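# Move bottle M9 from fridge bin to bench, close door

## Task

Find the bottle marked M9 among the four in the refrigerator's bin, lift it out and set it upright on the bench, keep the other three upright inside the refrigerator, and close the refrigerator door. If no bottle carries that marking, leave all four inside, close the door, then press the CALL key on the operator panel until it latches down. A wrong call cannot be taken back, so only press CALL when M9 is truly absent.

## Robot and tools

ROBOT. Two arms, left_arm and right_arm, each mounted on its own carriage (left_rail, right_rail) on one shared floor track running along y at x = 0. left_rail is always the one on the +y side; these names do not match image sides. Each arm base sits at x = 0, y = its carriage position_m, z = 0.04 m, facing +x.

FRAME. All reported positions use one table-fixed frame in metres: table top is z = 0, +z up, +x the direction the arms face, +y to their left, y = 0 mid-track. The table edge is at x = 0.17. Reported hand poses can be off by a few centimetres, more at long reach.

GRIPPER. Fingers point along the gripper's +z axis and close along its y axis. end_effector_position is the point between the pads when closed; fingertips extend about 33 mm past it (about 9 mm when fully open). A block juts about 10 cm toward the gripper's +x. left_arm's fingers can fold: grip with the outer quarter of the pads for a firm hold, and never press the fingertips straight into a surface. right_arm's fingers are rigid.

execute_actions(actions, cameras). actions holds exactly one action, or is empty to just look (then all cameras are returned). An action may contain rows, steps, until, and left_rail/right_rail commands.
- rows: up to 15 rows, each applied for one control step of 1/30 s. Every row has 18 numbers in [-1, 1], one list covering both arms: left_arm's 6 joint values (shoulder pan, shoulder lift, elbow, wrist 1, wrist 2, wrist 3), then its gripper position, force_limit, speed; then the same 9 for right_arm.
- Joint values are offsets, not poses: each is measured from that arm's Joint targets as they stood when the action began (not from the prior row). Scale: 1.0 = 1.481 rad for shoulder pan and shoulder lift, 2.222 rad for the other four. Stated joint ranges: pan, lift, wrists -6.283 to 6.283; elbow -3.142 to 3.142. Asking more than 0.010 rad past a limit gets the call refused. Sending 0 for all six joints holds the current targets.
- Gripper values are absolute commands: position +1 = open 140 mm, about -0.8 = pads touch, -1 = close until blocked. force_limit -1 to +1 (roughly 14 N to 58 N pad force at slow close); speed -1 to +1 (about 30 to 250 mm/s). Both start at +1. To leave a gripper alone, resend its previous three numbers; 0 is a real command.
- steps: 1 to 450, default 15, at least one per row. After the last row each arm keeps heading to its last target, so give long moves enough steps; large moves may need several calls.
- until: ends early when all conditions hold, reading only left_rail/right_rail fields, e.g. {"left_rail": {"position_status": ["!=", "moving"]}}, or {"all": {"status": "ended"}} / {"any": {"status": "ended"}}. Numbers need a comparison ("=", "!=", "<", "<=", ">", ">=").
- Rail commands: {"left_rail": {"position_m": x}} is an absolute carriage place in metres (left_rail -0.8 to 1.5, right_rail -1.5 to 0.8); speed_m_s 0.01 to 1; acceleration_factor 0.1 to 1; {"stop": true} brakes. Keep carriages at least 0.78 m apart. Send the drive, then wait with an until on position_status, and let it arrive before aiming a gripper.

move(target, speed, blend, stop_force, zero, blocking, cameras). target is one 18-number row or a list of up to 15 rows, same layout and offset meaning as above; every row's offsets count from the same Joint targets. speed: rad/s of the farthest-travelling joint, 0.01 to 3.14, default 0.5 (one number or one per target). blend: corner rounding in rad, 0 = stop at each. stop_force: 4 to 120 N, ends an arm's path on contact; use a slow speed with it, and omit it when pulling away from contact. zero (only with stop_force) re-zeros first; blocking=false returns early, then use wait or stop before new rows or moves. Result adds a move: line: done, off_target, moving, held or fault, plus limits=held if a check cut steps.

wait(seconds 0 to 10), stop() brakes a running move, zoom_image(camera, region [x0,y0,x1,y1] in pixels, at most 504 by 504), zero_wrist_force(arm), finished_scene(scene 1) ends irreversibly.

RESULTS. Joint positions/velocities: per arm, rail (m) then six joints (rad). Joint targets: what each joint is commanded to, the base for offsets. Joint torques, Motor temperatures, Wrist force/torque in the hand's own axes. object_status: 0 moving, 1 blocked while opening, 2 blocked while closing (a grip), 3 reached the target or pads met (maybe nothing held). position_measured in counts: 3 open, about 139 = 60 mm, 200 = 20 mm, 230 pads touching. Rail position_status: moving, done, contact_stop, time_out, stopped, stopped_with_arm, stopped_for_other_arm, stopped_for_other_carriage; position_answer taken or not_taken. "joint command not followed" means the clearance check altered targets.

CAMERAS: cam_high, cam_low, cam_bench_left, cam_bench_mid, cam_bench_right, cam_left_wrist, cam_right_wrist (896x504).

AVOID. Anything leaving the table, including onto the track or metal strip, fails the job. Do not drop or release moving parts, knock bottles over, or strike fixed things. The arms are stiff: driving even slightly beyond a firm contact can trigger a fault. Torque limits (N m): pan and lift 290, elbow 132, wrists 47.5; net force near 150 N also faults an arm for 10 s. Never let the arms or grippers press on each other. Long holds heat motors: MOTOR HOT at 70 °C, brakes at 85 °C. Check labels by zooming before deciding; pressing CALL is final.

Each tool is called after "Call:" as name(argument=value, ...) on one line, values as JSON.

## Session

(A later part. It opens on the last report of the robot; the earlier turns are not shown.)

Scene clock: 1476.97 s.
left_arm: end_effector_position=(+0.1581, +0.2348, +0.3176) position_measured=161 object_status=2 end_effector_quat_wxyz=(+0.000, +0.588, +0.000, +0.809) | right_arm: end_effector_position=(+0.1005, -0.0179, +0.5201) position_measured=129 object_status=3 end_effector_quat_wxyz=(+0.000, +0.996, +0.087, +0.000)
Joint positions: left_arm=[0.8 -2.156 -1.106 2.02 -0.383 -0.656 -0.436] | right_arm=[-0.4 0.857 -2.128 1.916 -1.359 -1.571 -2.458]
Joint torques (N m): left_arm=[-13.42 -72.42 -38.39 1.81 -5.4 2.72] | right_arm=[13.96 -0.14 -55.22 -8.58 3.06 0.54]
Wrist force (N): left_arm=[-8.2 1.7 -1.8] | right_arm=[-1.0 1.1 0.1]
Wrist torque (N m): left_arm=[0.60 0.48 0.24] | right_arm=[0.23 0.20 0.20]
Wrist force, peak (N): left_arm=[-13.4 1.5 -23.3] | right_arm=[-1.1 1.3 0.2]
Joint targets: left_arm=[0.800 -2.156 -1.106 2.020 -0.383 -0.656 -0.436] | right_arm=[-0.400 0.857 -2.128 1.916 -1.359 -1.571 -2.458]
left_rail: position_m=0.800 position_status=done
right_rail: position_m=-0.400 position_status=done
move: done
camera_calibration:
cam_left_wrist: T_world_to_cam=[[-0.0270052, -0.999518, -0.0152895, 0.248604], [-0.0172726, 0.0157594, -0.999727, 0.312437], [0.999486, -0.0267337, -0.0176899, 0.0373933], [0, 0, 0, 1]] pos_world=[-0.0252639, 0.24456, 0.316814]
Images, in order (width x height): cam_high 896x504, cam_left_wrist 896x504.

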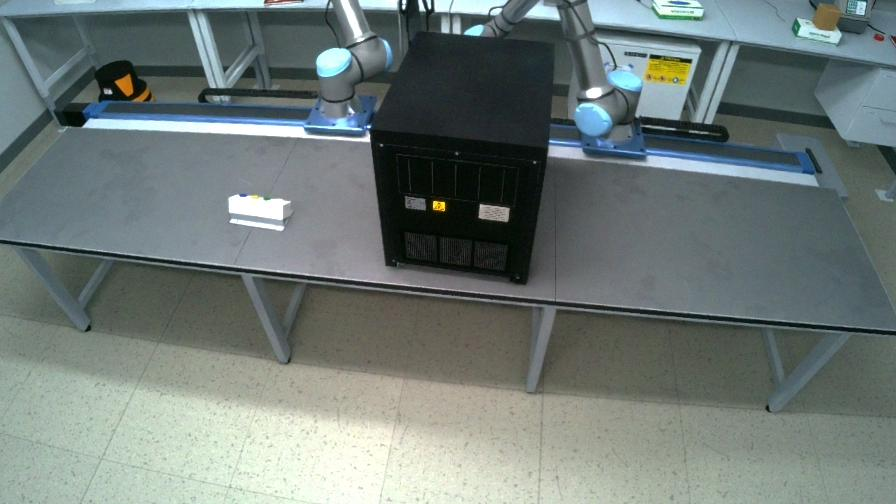

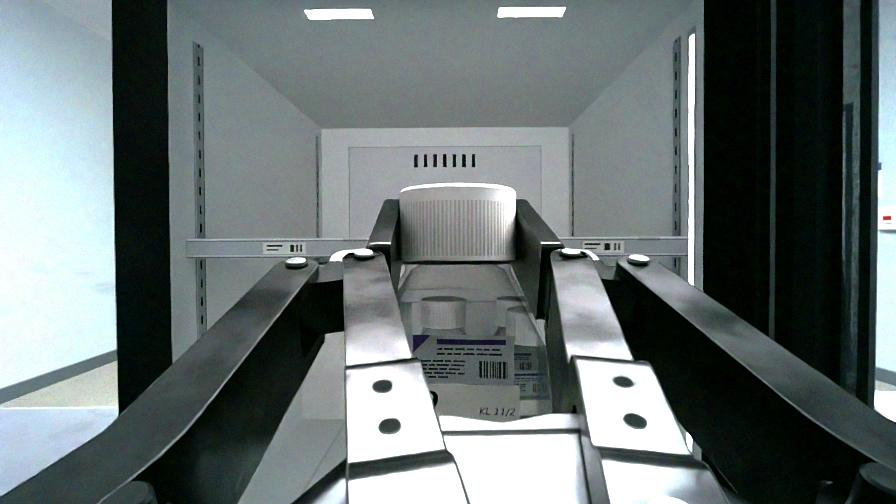

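Call:
execute_actions(actions=[{"left_rail": {"position_m": 1.3, "acceleration_factor": 0.7}, "steps": 120, "until": {"left_rail": {"position_status": ["!=", "moving"]}}}], cameras=["cam_left_wrist", "cam_bench_left", "cam_low"])

Scene clock: 1546.80 s.
left_arm: end_effector_position=(+0.1581, +0.7348, +0.3176) position_measured=161 object_status=2 end_effector_quat_wxyz=(+0.000, +0.588, +0.000, +0.809) | right_arm: end_effector_position=(+0.1005, -0.0179, +0.5201) position_measured=129 object_status=3 end_effector_quat_wxyz=(+0.000, +0.996, +0.087, +0.000)
Joint positions: left_arm=[1.3 -2.156 -1.106 2.02 -0.383 -0.656 -0.436] | right_arm=[-0.4 0.857 -2.128 1.916 -1.359 -1.571 -2.458]
Joint torques (N m): left_arm=[-6.66 -61.04 -17.02 6.24 -3.52 2.05] | right_arm=[12.43 -2.16 -55.98 -8.69 3.05 0.58]
Wrist force (N): left_arm=[-8.6 1.6 -1.7] | right_arm=[-0.9 0.7 0.1]
Wrist torque (N m): left_arm=[0.58 0.57 0.24] | right_arm=[0.14 0.18 0.20]
Wrist force, peak (N): left_arm=[-8.2 4.5 -2.1] | right_arm=[-1.2 1.1 0.0]
Joint targets: left_arm=[1.300 -2.156 -1.106 2.020 -0.383 -0.656 -0.436] | right_arm=[-0.400 0.857 -2.128 1.916 -1.359 -1.571 -2.458]
Tool commands: left_gripper/position=-1.0 left_gripper/force_limit=+0.0 left_gripper/speed=-1.0 right_gripper/position=+0.0 right_gripper/force_limit=-1.0 right_gripper/speed=-1.0
left_rail: position_m=1.300 position_status=done
right_rail: position_m=-0.400 position_status=done
camera_calibration:
cam_left_wrist: T_world_to_cam=[[-0.0270052, -0.999518, -0.0152895, 0.748363], [-0.0172726, 0.0157594, -0.999727, 0.304557], [0.999486, -0.0267337, -0.0176899, 0.0507601], [0, 0, 0, 1]] pos_world=[-0.0252639, 0.74456, 0.316814]
Images, in order (width x height): cam_low 896x504, cam_bench_left 896x504, cam_left_wrist 896x504.

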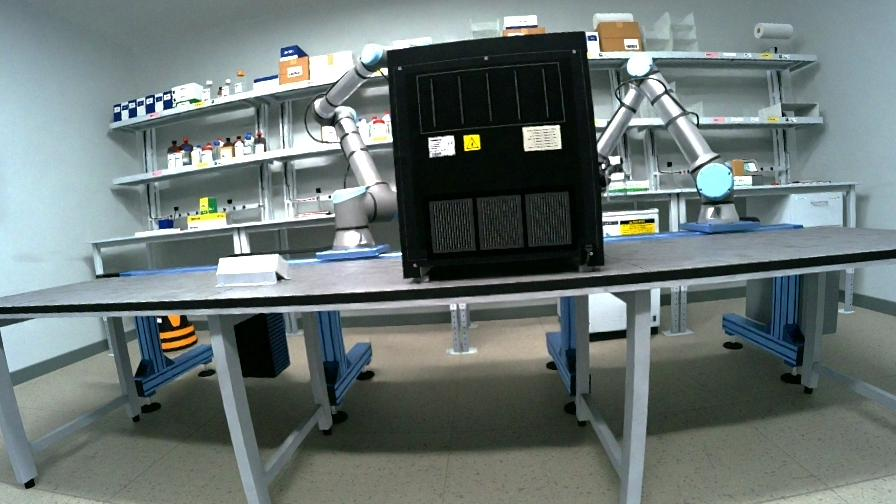

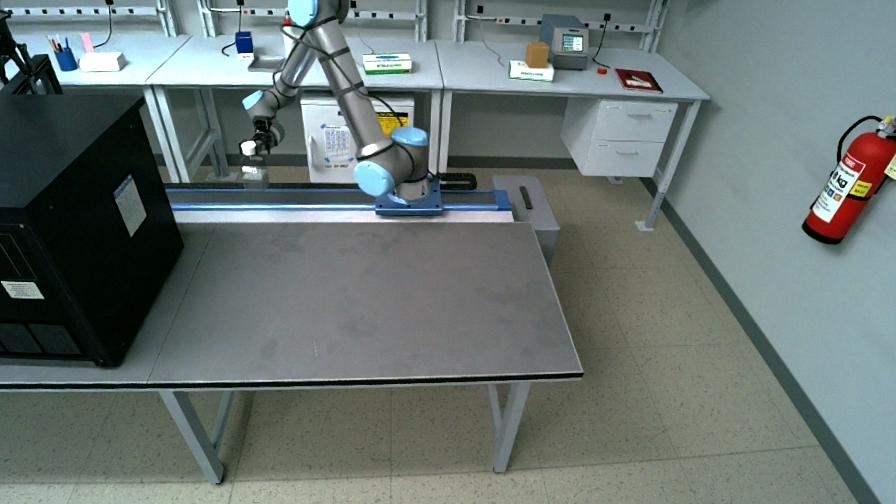

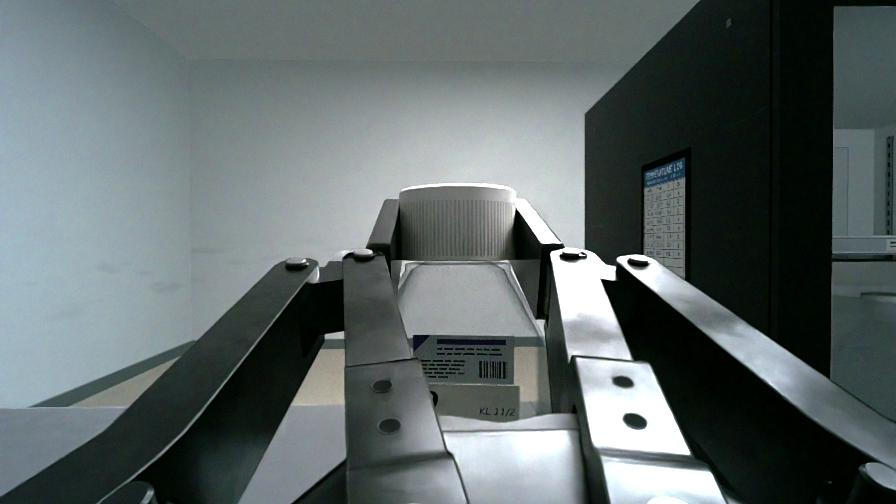

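Call:
move(target=[[0.0634, -0.0023, 0.0085, -0.0221, 0.0482, 0.0054, -1, 0, -1, 0.0549, 0.0773, -0.0246, -0.0269, 0, 0.1937, 0.0, -1, -1], [0.1268, -0.0046, 0.0171, -0.0441, 0.0964, 0.0108, -1, 0, -1, 0.0670, 0.1504, -0.0534, -0.0469, 0, 0.3588, 0.0, -1, -1], [0.1902, -0.0069, 0.0256, -0.0662, 0.1447, 0.0161, -1, 0, -1, 0.0499, 0.2133, -0.0825, -0.0597, 0, 0.5046, 0.0, -1, -1], [0.2536, -0.0092, 0.0341, -0.0883, 0.1929, 0.0215, -1, 0, -1, 0.0174, 0.2582, -0.1058, -0.0663, 0, 0.6243, 0.0, -1, -1]], speed=0.5, blend=0.05, stop_force=40, cameras=["cam_left_wrist", "cam_right_wrist", "cam_bench_left"])

Scene clock: 1620.37 s.
left_arm: end_effector_position=(+0.3953, +0.7346, +0.2184) position_measured=161 object_status=2 end_effector_quat_wxyz=(+0.000, +0.675, +0.000, +0.738) | right_arm: end_effector_position=(+0.2118, +0.1529, +0.5224) position_measured=129 object_status=3 end_effector_quat_wxyz=(-0.001, +0.867, -0.499, -0.001)
Joint positions: left_arm=[1.3 -1.783 -1.119 2.095 -0.577 -0.231 -0.389] | right_arm=[-0.4 0.905 -1.776 1.703 -1.5 -1.568 -1.192]
Joint torques (N m): left_arm=[16.1 -69.29 -13.39 -0.04 1.99 2.18] | right_arm=[-1.85 -27.98 -45.71 -3.34 1.02 0.71]
Wrist force (N): left_arm=[-8.8 1.5 -1.0] | right_arm=[-0.4 -1.6 -16.2]
Wrist torque (N m): left_arm=[0.60 0.69 0.20] | right_arm=[1.11 0.45 0.00]
Wrist force, peak (N): left_arm=[-9.5 2.4 -1.7] | right_arm=[-53.8 91.2 -74.9]
Joint targets: left_arm=[1.300 -1.783 -1.119 2.095 -0.577 -0.231 -0.389] | right_arm=[-0.400 0.905 -1.776 1.703 -1.500 -1.568 -1.192]
Tool commands: left_gripper/position=-1.0 left_gripper/force_limit=+0.0 left_gripper/speed=-1.0 right_gripper/position=+0.003922 right_gripper/force_limit=-1.0 right_gripper/speed=-1.0
FORCE FAULT: contact force on the right arm reached its limit, and that arm stopped for 10 seconds. The contact can be on any part of that arm, not only on its tool. That arm's remaining commands of this call were not run. That arm's target is now where it stood when the stop ended, not its last command. That arm accepts commands again.
left_rail: position_m=1.300 position_status=done
right_rail: position_m=-0.400 position_status=done
move: fault (right_arm; stop_force had ended the path); path passed 3 of 4 targets; right_arm: the wrist 3 is farthest, 0.121 rad from its target
camera_calibration:
cam_left_wrist: T_world_to_cam=[[-0.0295231, -0.999522, -0.00922599, 0.752681], [-0.240473, 0.0160612, -0.970523, 0.291115], [0.970207, -0.0264343, -0.240832, -0.128026], [0, 0, 0, 1]] pos_world=[0.216439, 0.744261, 0.258645]
cam_right_wrist: T_world_to_cam=[[-0.861653, -0.507202, 0.0173621, 0.255439], [-0.459047, 0.793521, 0.3995, -0.247704], [-0.216404, 0.33626, -0.916569, 0.658636], [0, 0, 0, 1]] pos_world=[0.248924, 0.104645, 0.698208]
Images, in order (width x height): cam_bench_left 896x504, cam_left_wrist 896x504, cam_right_wrist 896x504.

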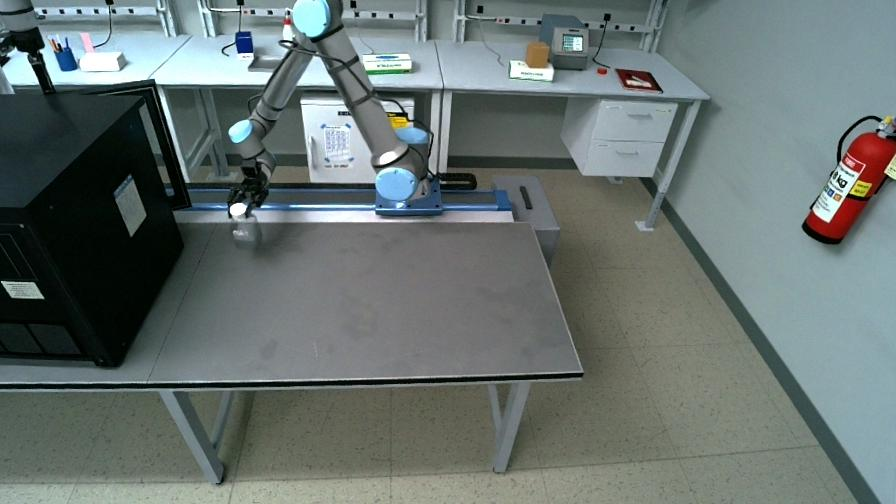

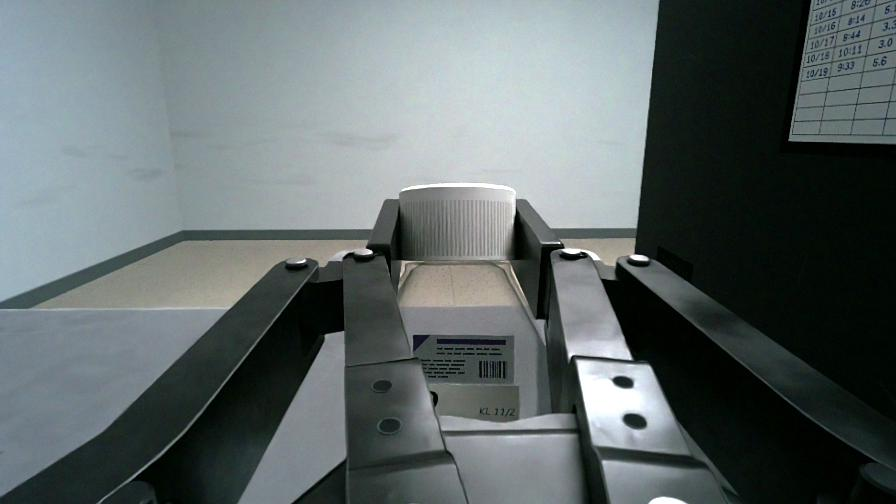

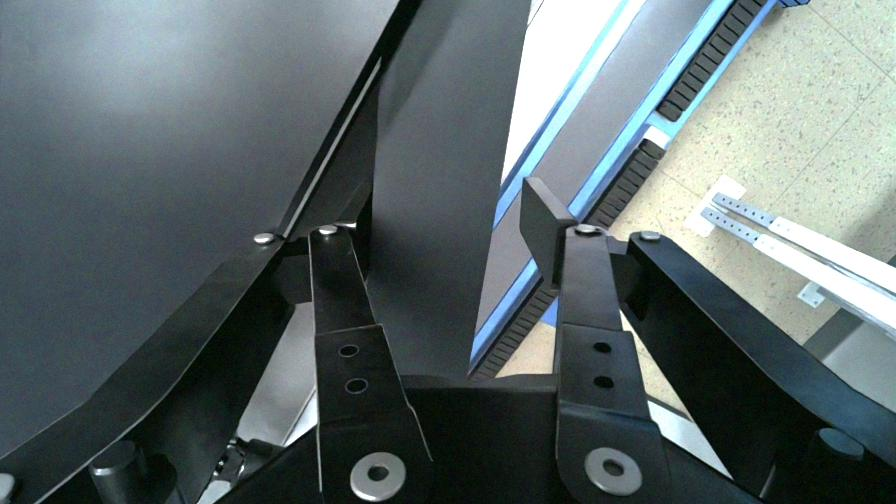

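Call:
move(target=[0, 0, 0, 0, 0, 0, -1, 0, -1, 0, 0.0301, -0.1275, 0.1084, -0.0013, 0, 0.0, -1, -1], speed=0.3, cameras=["cam_right_wrist", "cam_bench_left"])

Call:
zoom_image(camera="cam_bench_left", region=[190, 140, 310, 280])

Scene clock: 1661.77 s.
left_arm: end_effector_position=(+0.3953, +0.7346, +0.2184) position_measured=161 object_status=2 end_effector_quat_wxyz=(+0.000, +0.675, +0.000, +0.738) | right_arm: end_effector_position=(+0.2126, +0.1523, +0.6605) position_measured=129 object_status=3 end_effector_quat_wxyz=(+0.000, +0.867, -0.499, +0.000)
Joint positions: left_arm=[1.3 -1.783 -1.119 2.095 -0.577 -0.231 -0.389] | right_arm=[-0.4 0.905 -1.732 1.42 -1.259 -1.571 -1.192]
Joint torques (N m): left_arm=[13.5 -69.97 -14.29 0 1.92 2.16] | right_arm=[-2.09 -23.36 -54.84 -1.24 -3.01 0.41]
Wrist force (N): left_arm=[-8.6 1.1 -0.8] | right_arm=[-4.9 -5.0 -0.4]
Wrist torque (N m): left_arm=[0.51 0.64 0.21] | right_arm=[-1.11 1.06 -0.05]
Wrist force, peak (N): left_arm=[-9.2 1.2 -0.8] | right_arm=[-4.4 -14.1 6.2]
Joint targets: left_arm=[1.300 -1.783 -1.119 2.095 -0.577 -0.231 -0.389] | right_arm=[-0.400 0.905 -1.732 1.419 -1.259 -1.571 -1.192]
left_rail: position_m=1.300 position_status=done
right_rail: position_m=-0.400 position_status=done
move: done
camera_calibration:
cam_right_wrist: T_world_to_cam=[[-0.861674, -0.507133, 0.0182864, 0.252783], [-0.459425, 0.794903, 0.396306, -0.300067], [-0.215516, 0.333085, -0.917936, 0.786776], [0, 0, 0, 1]] pos_world=[0.249521, 0.104655, 0.836506]
Images, in order (width x height): cam_bench_left 896x504, cam_right_wrist 896x504.

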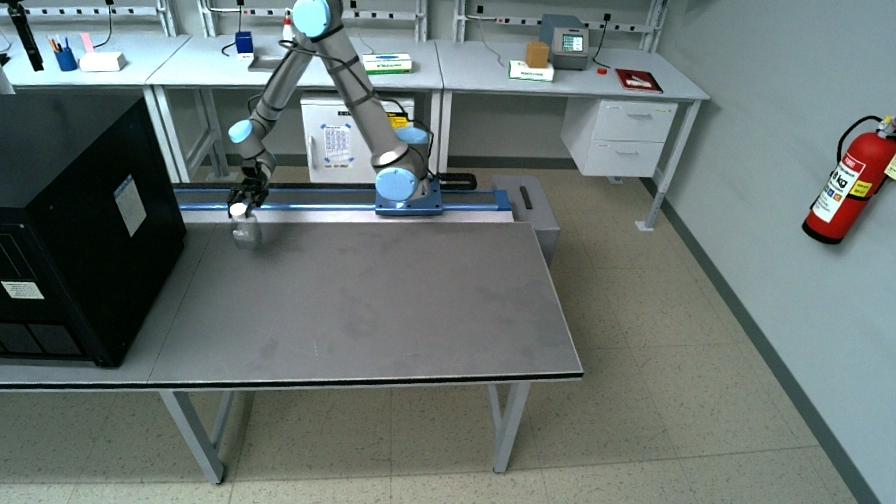

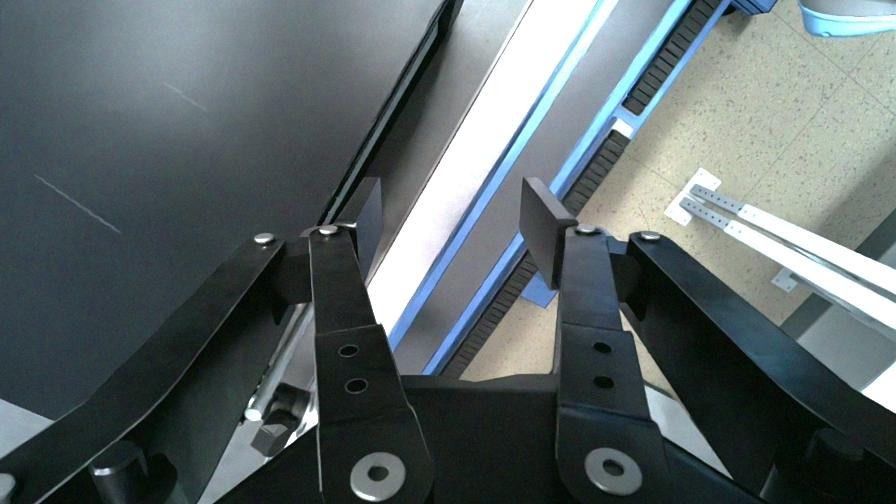

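Scaled by 3.600 from the camera's 896x504 image, which has a finer 1280x720 frame.

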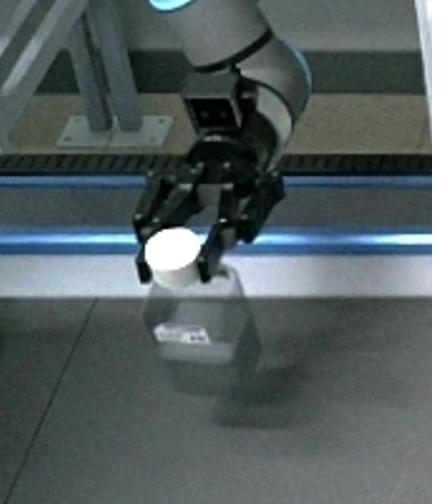

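Call:
move(target=[0.0383, 0.0931, -0.0099, -0.0004, 0.0238, -0.0533, -1, 0, -1, 0, 0, 0, 0, 0, 0, 0.0, -1, -1], speed=0.12, stop_force=15, cameras=["cam_bench_left", "cam_left_wrist"])

Call:
zoom_image(camera="cam_bench_left", region=[190, 170, 310, 290])

Scene clock: 1715.63 s.
left_arm: end_effector_position=(+0.4212, +0.7335, +0.1604) position_measured=161 object_status=2 end_effector_quat_wxyz=(+0.000, +0.675, +0.000, +0.738) | right_arm: end_effector_position=(+0.2126, +0.1523, +0.6607) position_measured=129 object_status=3 end_effector_quat_wxyz=(+0.000, +0.867, -0.499, +0.000)
Joint positions: left_arm=[1.3 -1.736 -1.005 2.077 -0.578 -0.187 -0.487] | right_arm=[-0.4 0.905 -1.732 1.419 -1.259 -1.571 -1.192]
Joint torques (N m): left_arm=[-13.63 -74.93 -8.3 6.66 -5.78 2.62] | right_arm=[1.38 -23.27 -56.05 -1.04 -2.68 1.1]
Wrist force (N): left_arm=[-9.6 2.6 -0.5] | right_arm=[-4.7 -4.8 0.0]
Wrist torque (N m): left_arm=[0.88 0.78 0.21] | right_arm=[-1.08 1.02 -0.04]
Wrist force, peak (N): left_arm=[74.7 5.0 -0.7] | right_arm=[-5.4 -5.4 -0.2]
Joint targets: left_arm=[1.300 -1.736 -1.005 2.077 -0.578 -0.187 -0.487] | right_arm=[-0.400 0.905 -1.732 1.419 -1.259 -1.571 -1.192]
left_rail: position_m=1.300 position_status=done
right_rail: position_m=-0.400 position_status=done
move: contact (left_arm); left_arm: the shoulder lift is farthest, 0.024 rad from its target
camera_calibration:
cam_left_wrist: T_world_to_cam=[[-0.0307927, -0.99949, -0.00847657, 0.752246], [-0.241103, 0.0156576, -0.970373, 0.241683], [0.970011, -0.0278367, -0.241462, -0.165875], [0, 0, 0, 1]] pos_world=[0.242335, 0.74346, 0.200847]
Images, in order (width x height): cam_bench_left 896x504, cam_left_wrist 896x504.

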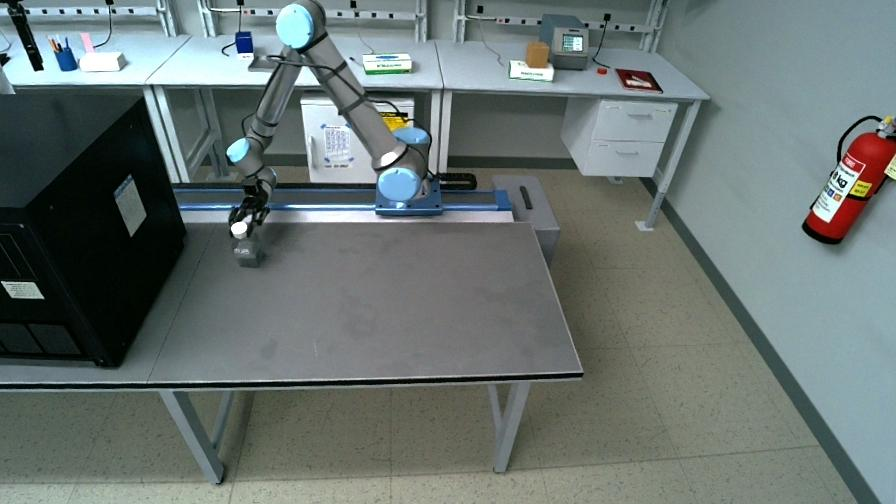

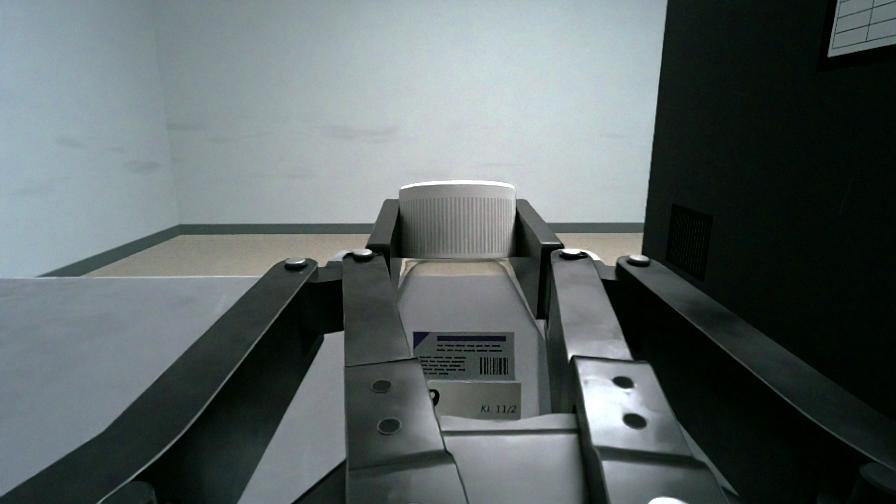

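Scaled by 4.200 from the camera's 896x504 image, which has a finer 1280x720 frame.

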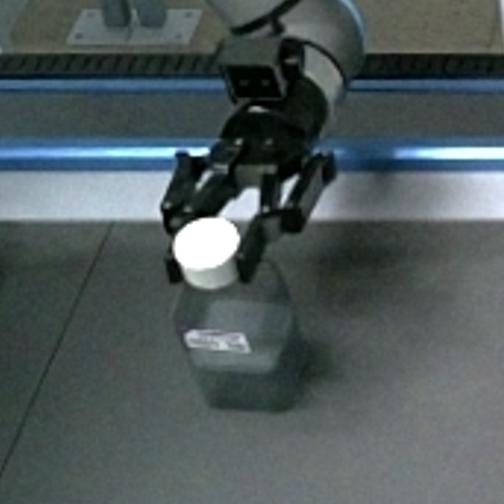

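Call:
move(target=[0.0008, 0.0672, -0.0310, 0.1564, -0.0292, -0.1662, -1, 0, -1, 0, 0, 0, 0, 0, 0, 0.0, -1, -1], speed=0.25)

Call:
move(target=[0, 0.0384, -0.0023, -0.0234, 0, 0, -1, 0, -1, 0, 0, 0, 0, 0, 0, 0.0, -1, -1], speed=0.018, stop_force=7, cameras=["cam_bench_left", "cam_right_wrist"])

Call:
zoom_image(camera="cam_bench_left", region=[190, 170, 310, 290])

Scene clock: 1764.07 s.
left_arm: end_effector_position=(+0.4171, +0.7344, +0.1805) position_measured=161 object_status=2 end_effector_quat_wxyz=(+0.000, +0.636, +0.000, +0.772) | right_arm: end_effector_position=(+0.2126, +0.1523, +0.6607) position_measured=129 object_status=3 end_effector_quat_wxyz=(+0.000, +0.867, -0.499, +0.000)
Joint positions: left_arm=[1.3 -1.735 -0.906 2.008 -0.231 -0.252 -0.856] | right_arm=[-0.4 0.905 -1.732 1.419 -1.259 -1.571 -1.192]
Joint torques (N m): left_arm=[15.55 -62.41 -29.98 8.05 -7.01 -2.35] | right_arm=[-1.5 -23.05 -56.93 -1.27 -3.3 1.86]
Wrist force (N): left_arm=[-9.7 2.6 -1.1] | right_arm=[-5.1 -4.9 -0.2]
Wrist torque (N m): left_arm=[0.84 0.87 0.43] | right_arm=[-1.09 1.12 -0.04]
Wrist force, peak (N): left_arm=[-10.5 2.8 -1.3] | right_arm=[-5.7 -5.1 -0.1]
Joint targets: left_arm=[1.300 -1.735 -0.905 2.008 -0.230 -0.252 -0.856] | right_arm=[-0.400 0.905 -1.732 1.419 -1.259 -1.571 -1.192]
left_rail: position_m=1.300 position_status=done
right_rail: position_m=-0.400 position_status=done
move: done

Scene clock: 1767.20 s.
left_arm: end_effector_position=(+0.4170, +0.7341, +0.1573) position_measured=161 object_status=2 end_effector_quat_wxyz=(+0.000, +0.636, +0.000, +0.772) | right_arm: end_effector_position=(+0.2126, +0.1523, +0.6607) position_measured=129 object_status=3 end_effector_quat_wxyz=(+0.000, +0.867, -0.499, +0.000)
Joint positions: left_arm=[1.3 -1.735 -0.868 2.005 -0.265 -0.252 -0.856] | right_arm=[-0.4 0.905 -1.732 1.419 -1.259 -1.571 -1.192]
Joint torques (N m): left_arm=[14.49 -76.89 -2.9 6.93 2.03 -2.41] | right_arm=[-0.7 -24.89 -56.61 -1.36 -2.62 1.37]
Wrist force (N): left_arm=[-4.0 1.2 -0.7] | right_arm=[-5.0 -5.0 -0.2]
Wrist torque (N m): left_arm=[0.47 0.98 0.52] | right_arm=[-1.12 1.10 -0.05]
Wrist force, peak (N): left_arm=[9.3 5.1 0.0] | right_arm=[-5.4 -5.2 -0.2]
Joint targets: left_arm=[1.300 -1.735 -0.868 2.005 -0.265 -0.252 -0.856] | right_arm=[-0.400 0.905 -1.732 1.419 -1.259 -1.571 -1.192]
left_rail: position_m=1.300 position_status=done
right_rail: position_m=-0.400 position_status=done
move: contact (left_arm); left_arm: the shoulder lift is farthest, 0.020 rad from its target
camera_calibration:
cam_right_wrist: T_world_to_cam=[[-0.861685, -0.507116, 0.0182397, 0.252819], [-0.459408, 0.794876, 0.396379, -0.300209], [-0.215509, 0.333175, -0.917906, 0.786923], [0, 0, 0, 1]] pos_world=[0.249521, 0.104655, 0.836706]
Images, in order (width x height): cam_bench_left 896x504, cam_right_wrist 896x504.

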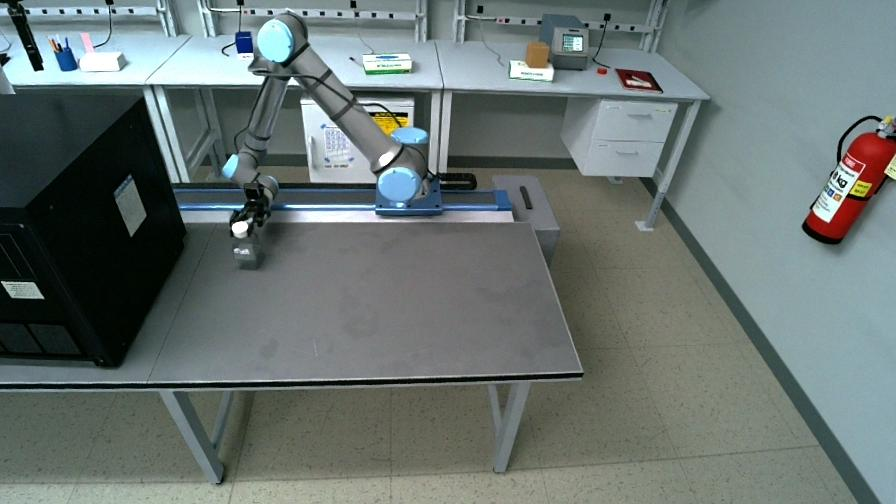

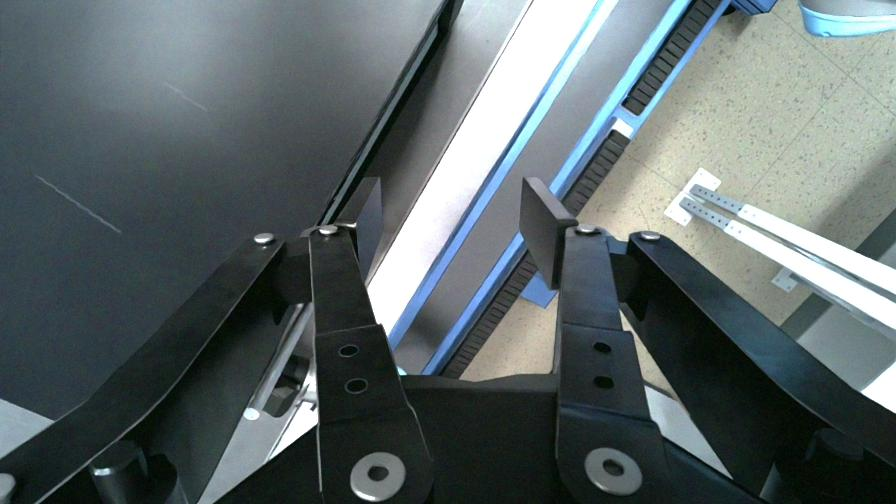

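Scaled by 4.200 from the camera's 896x504 image, which has a finer 1280x720 frame.

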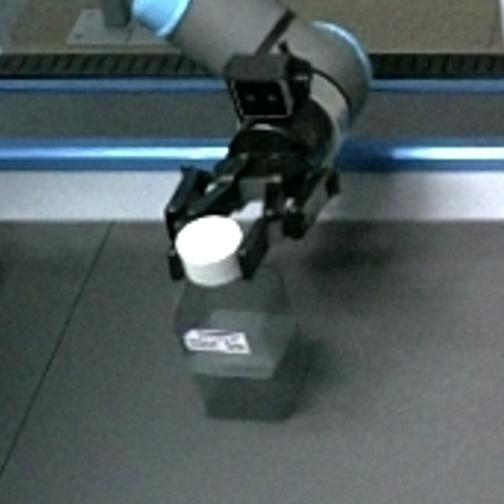

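Call:
move(target=[-0.0365, -0.0171, 0.0146, -0.0665, -0.0170, 0.0656, -1, 0, -1, 0, 0, 0, 0, 0, 0, 0.0, -1, -1], speed=0.08, stop_force=20, cameras=["cam_bench_left"])

Call:
zoom_image(camera="cam_bench_left", region=[190, 170, 310, 290])

Scene clock: 1779.60 s.
left_arm: end_effector_position=(+0.3872, +0.7344, +0.1534) position_measured=161 object_status=2 end_effector_quat_wxyz=(+0.000, +0.636, +0.000, +0.772) | right_arm: end_effector_position=(+0.2126, +0.1523, +0.6607) position_measured=129 object_status=3 end_effector_quat_wxyz=(+0.000, +0.867, -0.499, +0.000)
Joint positions: left_arm=[1.3 -1.789 -0.893 2.037 -0.413 -0.289 -0.71] | right_arm=[-0.4 0.905 -1.732 1.419 -1.259 -1.571 -1.192]
Joint torques (N m): left_arm=[-18.07 -65.9 -2.51 -2.36 -1.29 2.89] | right_arm=[-1.7 -22.05 -56.39 -1.43 -2.71 1.45]
Wrist force (N): left_arm=[11.9 2.0 9.3] | right_arm=[-5.1 -5.0 0.0]
Wrist torque (N m): left_arm=[0.79 1.46 -0.01] | right_arm=[-1.11 1.11 -0.04]
Wrist force, peak (N): left_arm=[12.1 2.0 9.5] | right_arm=[-5.6 -4.9 -0.2]
Joint targets: left_arm=[1.300 -1.789 -0.893 2.037 -0.413 -0.289 -0.710] | right_arm=[-0.400 0.905 -1.732 1.419 -1.259 -1.571 -1.192]
left_rail: position_m=1.300 position_status=done
right_rail: position_m=-0.400 position_status=done
move: done
Images, in order (width x height): cam_bench_left 896x504.

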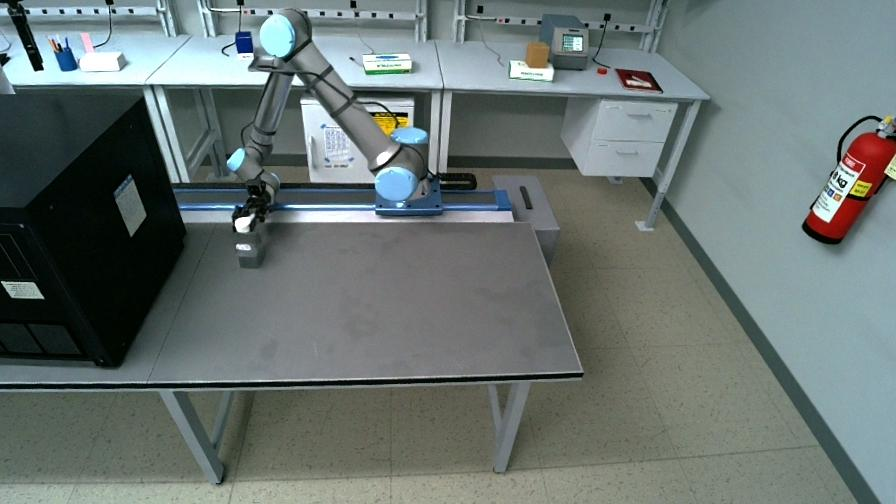

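Scaled by 4.200 from the camera's 896x504 image, which has a finer 1280x720 frame.

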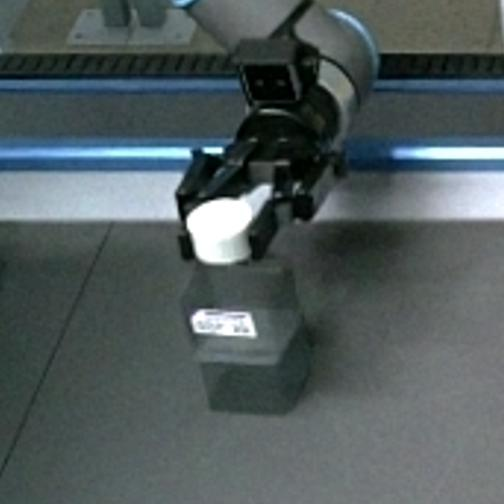

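Call:
move(target=[[0, -0.0014, 0.0001, 0.0008, 0, 0, -1, 0, -1, 0, 0, 0, 0, 0, 0, 0.0, -1, -1], [0, -0.0014, 0.0001, 0.0008, 0, 0, -0.13, 0, -1, 0, 0, 0, 0, 0, 0, 0.0, -1, -1]], speed=0.05, cameras=["cam_bench_left", "cam_left_wrist"])

Call:
zoom_image(camera="cam_bench_left", region=[190, 170, 310, 290])

Scene clock: 1807.80 s.
left_arm: end_effector_position=(+0.3872, +0.7344, +0.1546) position_measured=145 object_status=0 end_effector_quat_wxyz=(+0.000, +0.636, +0.000, +0.772) | right_arm: end_effector_position=(+0.2126, +0.1523, +0.6607) position_measured=129 object_status=3 end_effector_quat_wxyz=(+0.000, +0.867, -0.499, +0.000)
Joint positions: left_arm=[1.3 -1.789 -0.895 2.037 -0.411 -0.289 -0.71] | right_arm=[-0.4 0.905 -1.732 1.419 -1.259 -1.571 -1.192]
Joint torques (N m): left_arm=[-5.52 -77.4 -5.79 6.25 -5.78 1.73] | right_arm=[-0.85 -23.82 -58.35 -1.53 -2.9 1.48]
Wrist force (N): left_arm=[-6.3 1.9 -0.9] | right_arm=[-5.2 -5.0 -0.5]
Wrist torque (N m): left_arm=[0.74 0.94 0.21] | right_arm=[-1.12 1.14 -0.05]
Wrist force, peak (N): left_arm=[12.5 2.3 9.6] | right_arm=[-5.4 -5.2 0.0]
Joint targets: left_arm=[1.300 -1.789 -0.895 2.037 -0.411 -0.289 -0.710] | right_arm=[-0.400 0.905 -1.732 1.419 -1.259 -1.571 -1.192]
left_rail: position_m=1.300 position_status=done
right_rail: position_m=-0.400 position_status=done
move: done
camera_calibration:
cam_left_wrist: T_world_to_cam=[[-0.029352, -0.999501, -0.0116739, 0.751966], [-0.139461, 0.0156596, -0.990104, 0.191475], [0.989792, -0.0274335, -0.139851, -0.157929], [0, 0, 0, 1]] pos_world=[0.205092, 0.74426, 0.176272]
Images, in order (width x height): cam_bench_left 896x504, cam_left_wrist 896x504.

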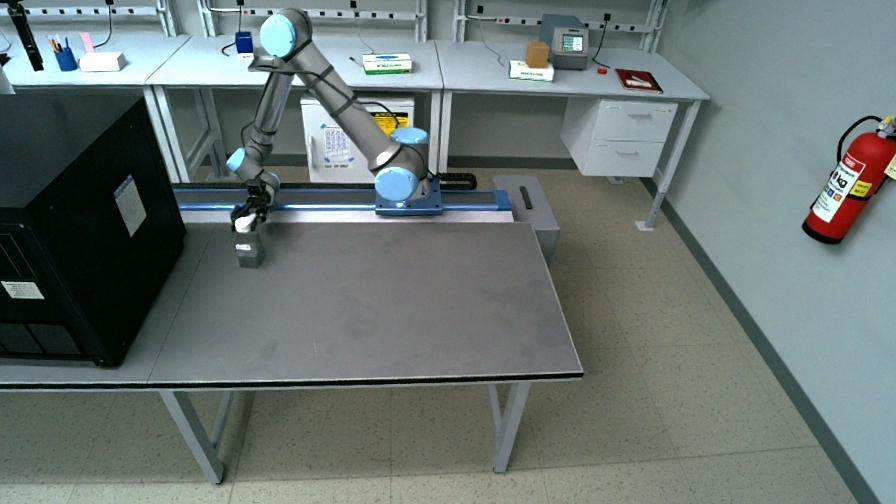

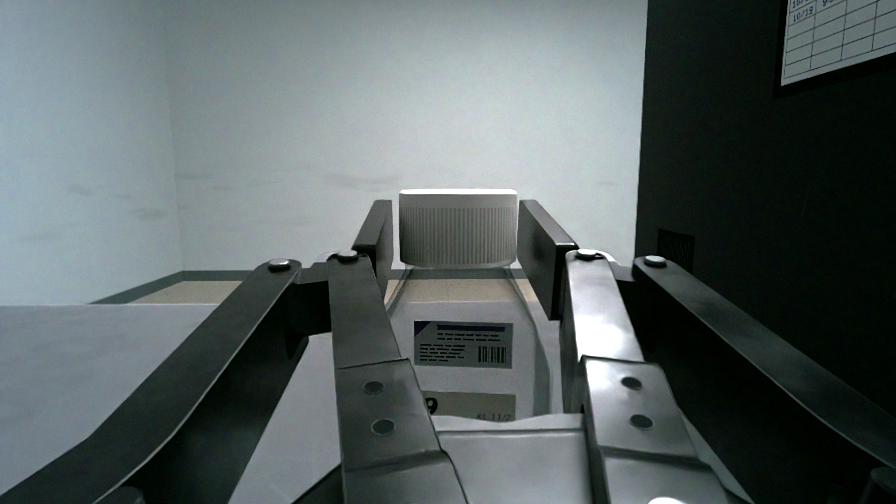

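Scaled by 4.200 from the camera's 896x504 image, which has a finer 1280x720 frame.

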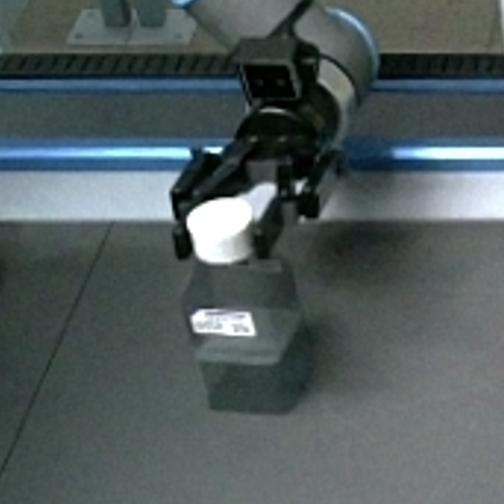

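Call:
move(target=[[-0.0425, -0.0194, 0.0129, -0.0539, -0.0225, 0.0568, -0.13, 0, -1, 0, 0, 0, 0, 0, 0, 0.0, -1, -1], [-0.0843, -0.0350, 0.0210, -0.0909, -0.0460, 0.0987, -0.13, 0, -1, 0, 0, 0, 0, 0, 0, 0.0, -1, -1], [-0.0843, -0.1799, 0.0119, 0.0148, -0.0460, 0.0987, -0.13, 0, -1, 0, 0, 0, 0, 0, 0, 0.0, -1, -1]], speed=0.15, blend=[0.03, 0.02, 0], stop_force=12, cameras=["cam_left_wrist", "cam_bench_left"])

Call:
zoom_image(camera="cam_bench_left", region=[190, 170, 310, 290])

Scene clock: 1823.10 s.
left_arm: end_effector_position=(+0.3172, +0.7348, +0.2956) position_measured=145 object_status=3 end_effector_quat_wxyz=(+0.000, +0.636, +0.000, +0.772) | right_arm: end_effector_position=(+0.2126, +0.1523, +0.6607) position_measured=129 object_status=3 end_effector_quat_wxyz=(+0.000, +0.867, -0.499, +0.000)
Joint positions: left_arm=[1.3 -1.914 -1.162 2.064 -0.378 -0.392 -0.491] | right_arm=[-0.4 0.905 -1.732 1.419 -1.259 -1.571 -1.192]
Joint torques (N m): left_arm=[-15.26 -67.69 -38.66 6.67 -4.55 2.43] | right_arm=[-0.05 -23.88 -57.74 -1.89 -2.86 1.38]
Wrist force (N): left_arm=[-6.3 2.2 -0.5] | right_arm=[-4.9 -4.7 -0.3]
Wrist torque (N m): left_arm=[0.78 0.89 0.20] | right_arm=[-1.06 1.07 -0.04]
Wrist force, peak (N): left_arm=[-7.2 1.7 -0.9] | right_arm=[-5.6 -5.0 -0.3]
Joint targets: left_arm=[1.300 -1.914 -1.162 2.064 -0.378 -0.392 -0.491] | right_arm=[-0.400 0.905 -1.732 1.419 -1.259 -1.571 -1.192]
left_rail: position_m=1.300 position_status=done
right_rail: position_m=-0.400 position_status=done
move: done
camera_calibration:
cam_left_wrist: T_world_to_cam=[[-0.0290091, -0.999514, -0.0114309, 0.751741], [-0.138987, 0.015358, -0.990175, 0.321397], [0.989869, -0.0271353, -0.139365, -0.0693195], [0, 0, 0, 1]] pos_world=[0.135094, 0.744559, 0.317171]
Images, in order (width x height): cam_bench_left 896x504, cam_left_wrist 896x504.

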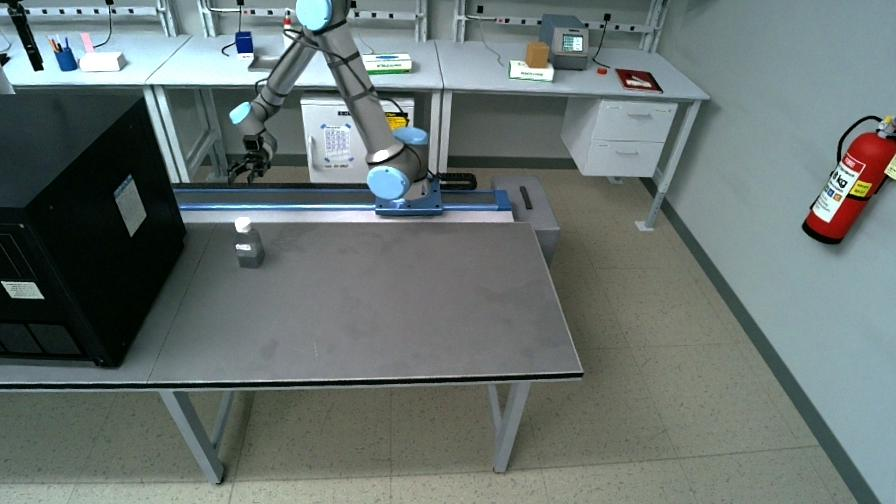

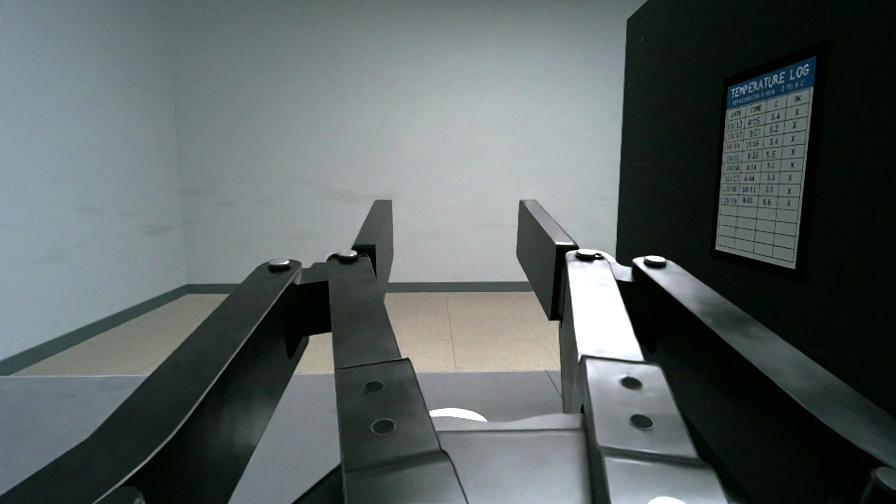

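Scaled by 4.200 from the camera's 896x504 image, which has a finer 1280x720 frame.

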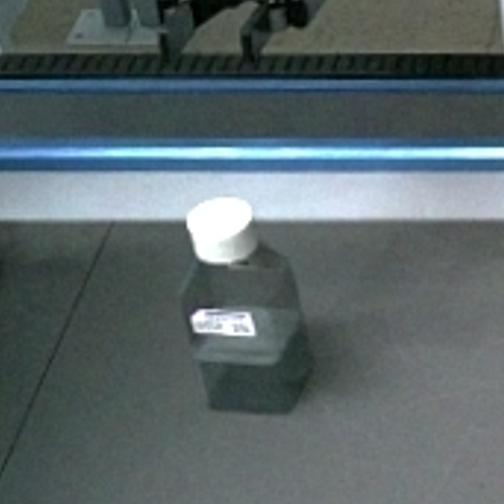

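Call:
move(target=[-0.474, -0.2552, -0.0149, -0.0509, 0.0671, 0.2214, -0.13, 0, -1, 0, 0, 0, 0, 0, 0, 0.0, -1, -1], speed=0.8, cameras=["cam_left_wrist"])

Call:
zoom_image(camera="cam_left_wrist", region=[230, 20, 560, 430])

Scene clock: 1833.57 s.
left_arm: end_effector_position=(-0.1284, +0.6419, +0.4436) position_measured=145 object_status=3 end_effector_quat_wxyz=(+0.276, +0.651, -0.276, +0.651) | right_arm: end_effector_position=(+0.2126, +0.1523, +0.6607) position_measured=129 object_status=3 end_effector_quat_wxyz=(+0.000, +0.867, -0.499, +0.000)
Joint positions: left_arm=[1.3 -2.616 -1.539 2.031 -0.491 -0.243 0.001] | right_arm=[-0.4 0.905 -1.732 1.419 -1.259 -1.571 -1.192]
Joint torques (N m): left_arm=[-18.2 -48.42 -53.79 -2.76 3.46 2.13] | right_arm=[0.4 -26.58 -56.15 -1.9 -2.64 1.69]
Wrist force (N): left_arm=[-6.0 1.3 -1.1] | right_arm=[-4.8 -4.8 -0.2]
Wrist torque (N m): left_arm=[0.55 0.86 0.21] | right_arm=[-1.07 1.05 -0.05]
Wrist force, peak (N): left_arm=[-8.6 1.2 2.1] | right_arm=[-5.3 -5.2 -0.3]
Joint targets: left_arm=[1.300 -2.616 -1.540 2.031 -0.491 -0.243 0.001] | right_arm=[-0.400 0.905 -1.732 1.419 -1.259 -1.571 -1.192]
left_rail: position_m=1.300 position_status=done
right_rail: position_m=-0.400 position_status=done
move: done
camera_calibration:
cam_left_wrist: T_world_to_cam=[[-0.740077, -0.672488, -0.00675209, 0.344451], [-0.214484, 0.245533, -0.945362, 0.230138], [0.637403, -0.698193, -0.325951, 0.858206], [0, 0, 0, 1]] pos_world=[-0.242742, 0.774326, 0.499623]
Images, in order (width x height): cam_left_wrist 896x504.

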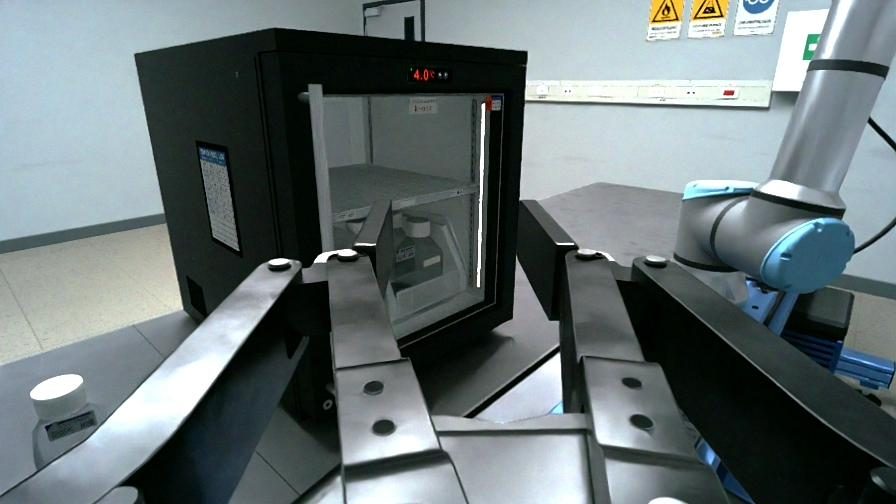

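Scaled by 1.229 from the camera's 896x504 image, which has a finer 1280x720 frame.

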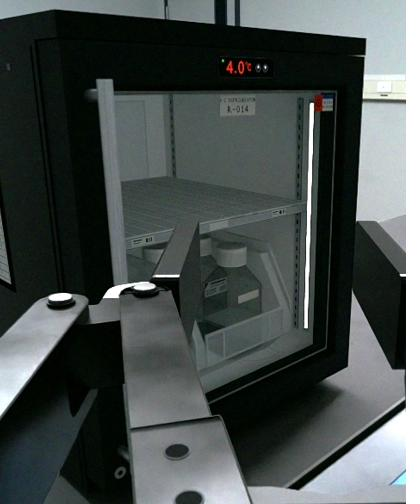

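Call:
zoom_image(camera="cam_left_wrist", region=[320, 190, 480, 330])

Scaled by 3.150 from the camera's 896x504 image, which has a finer 1280x720 frame.

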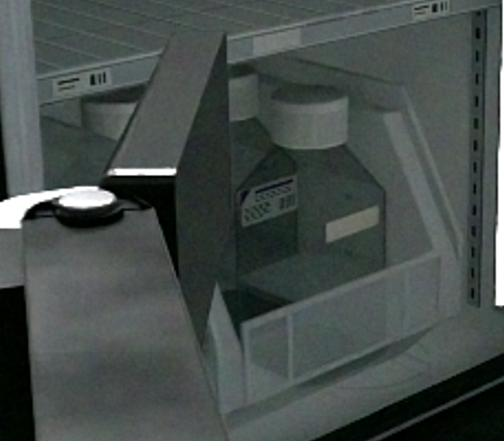

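Call:
finished_scene()

The scene is finished: the task was done.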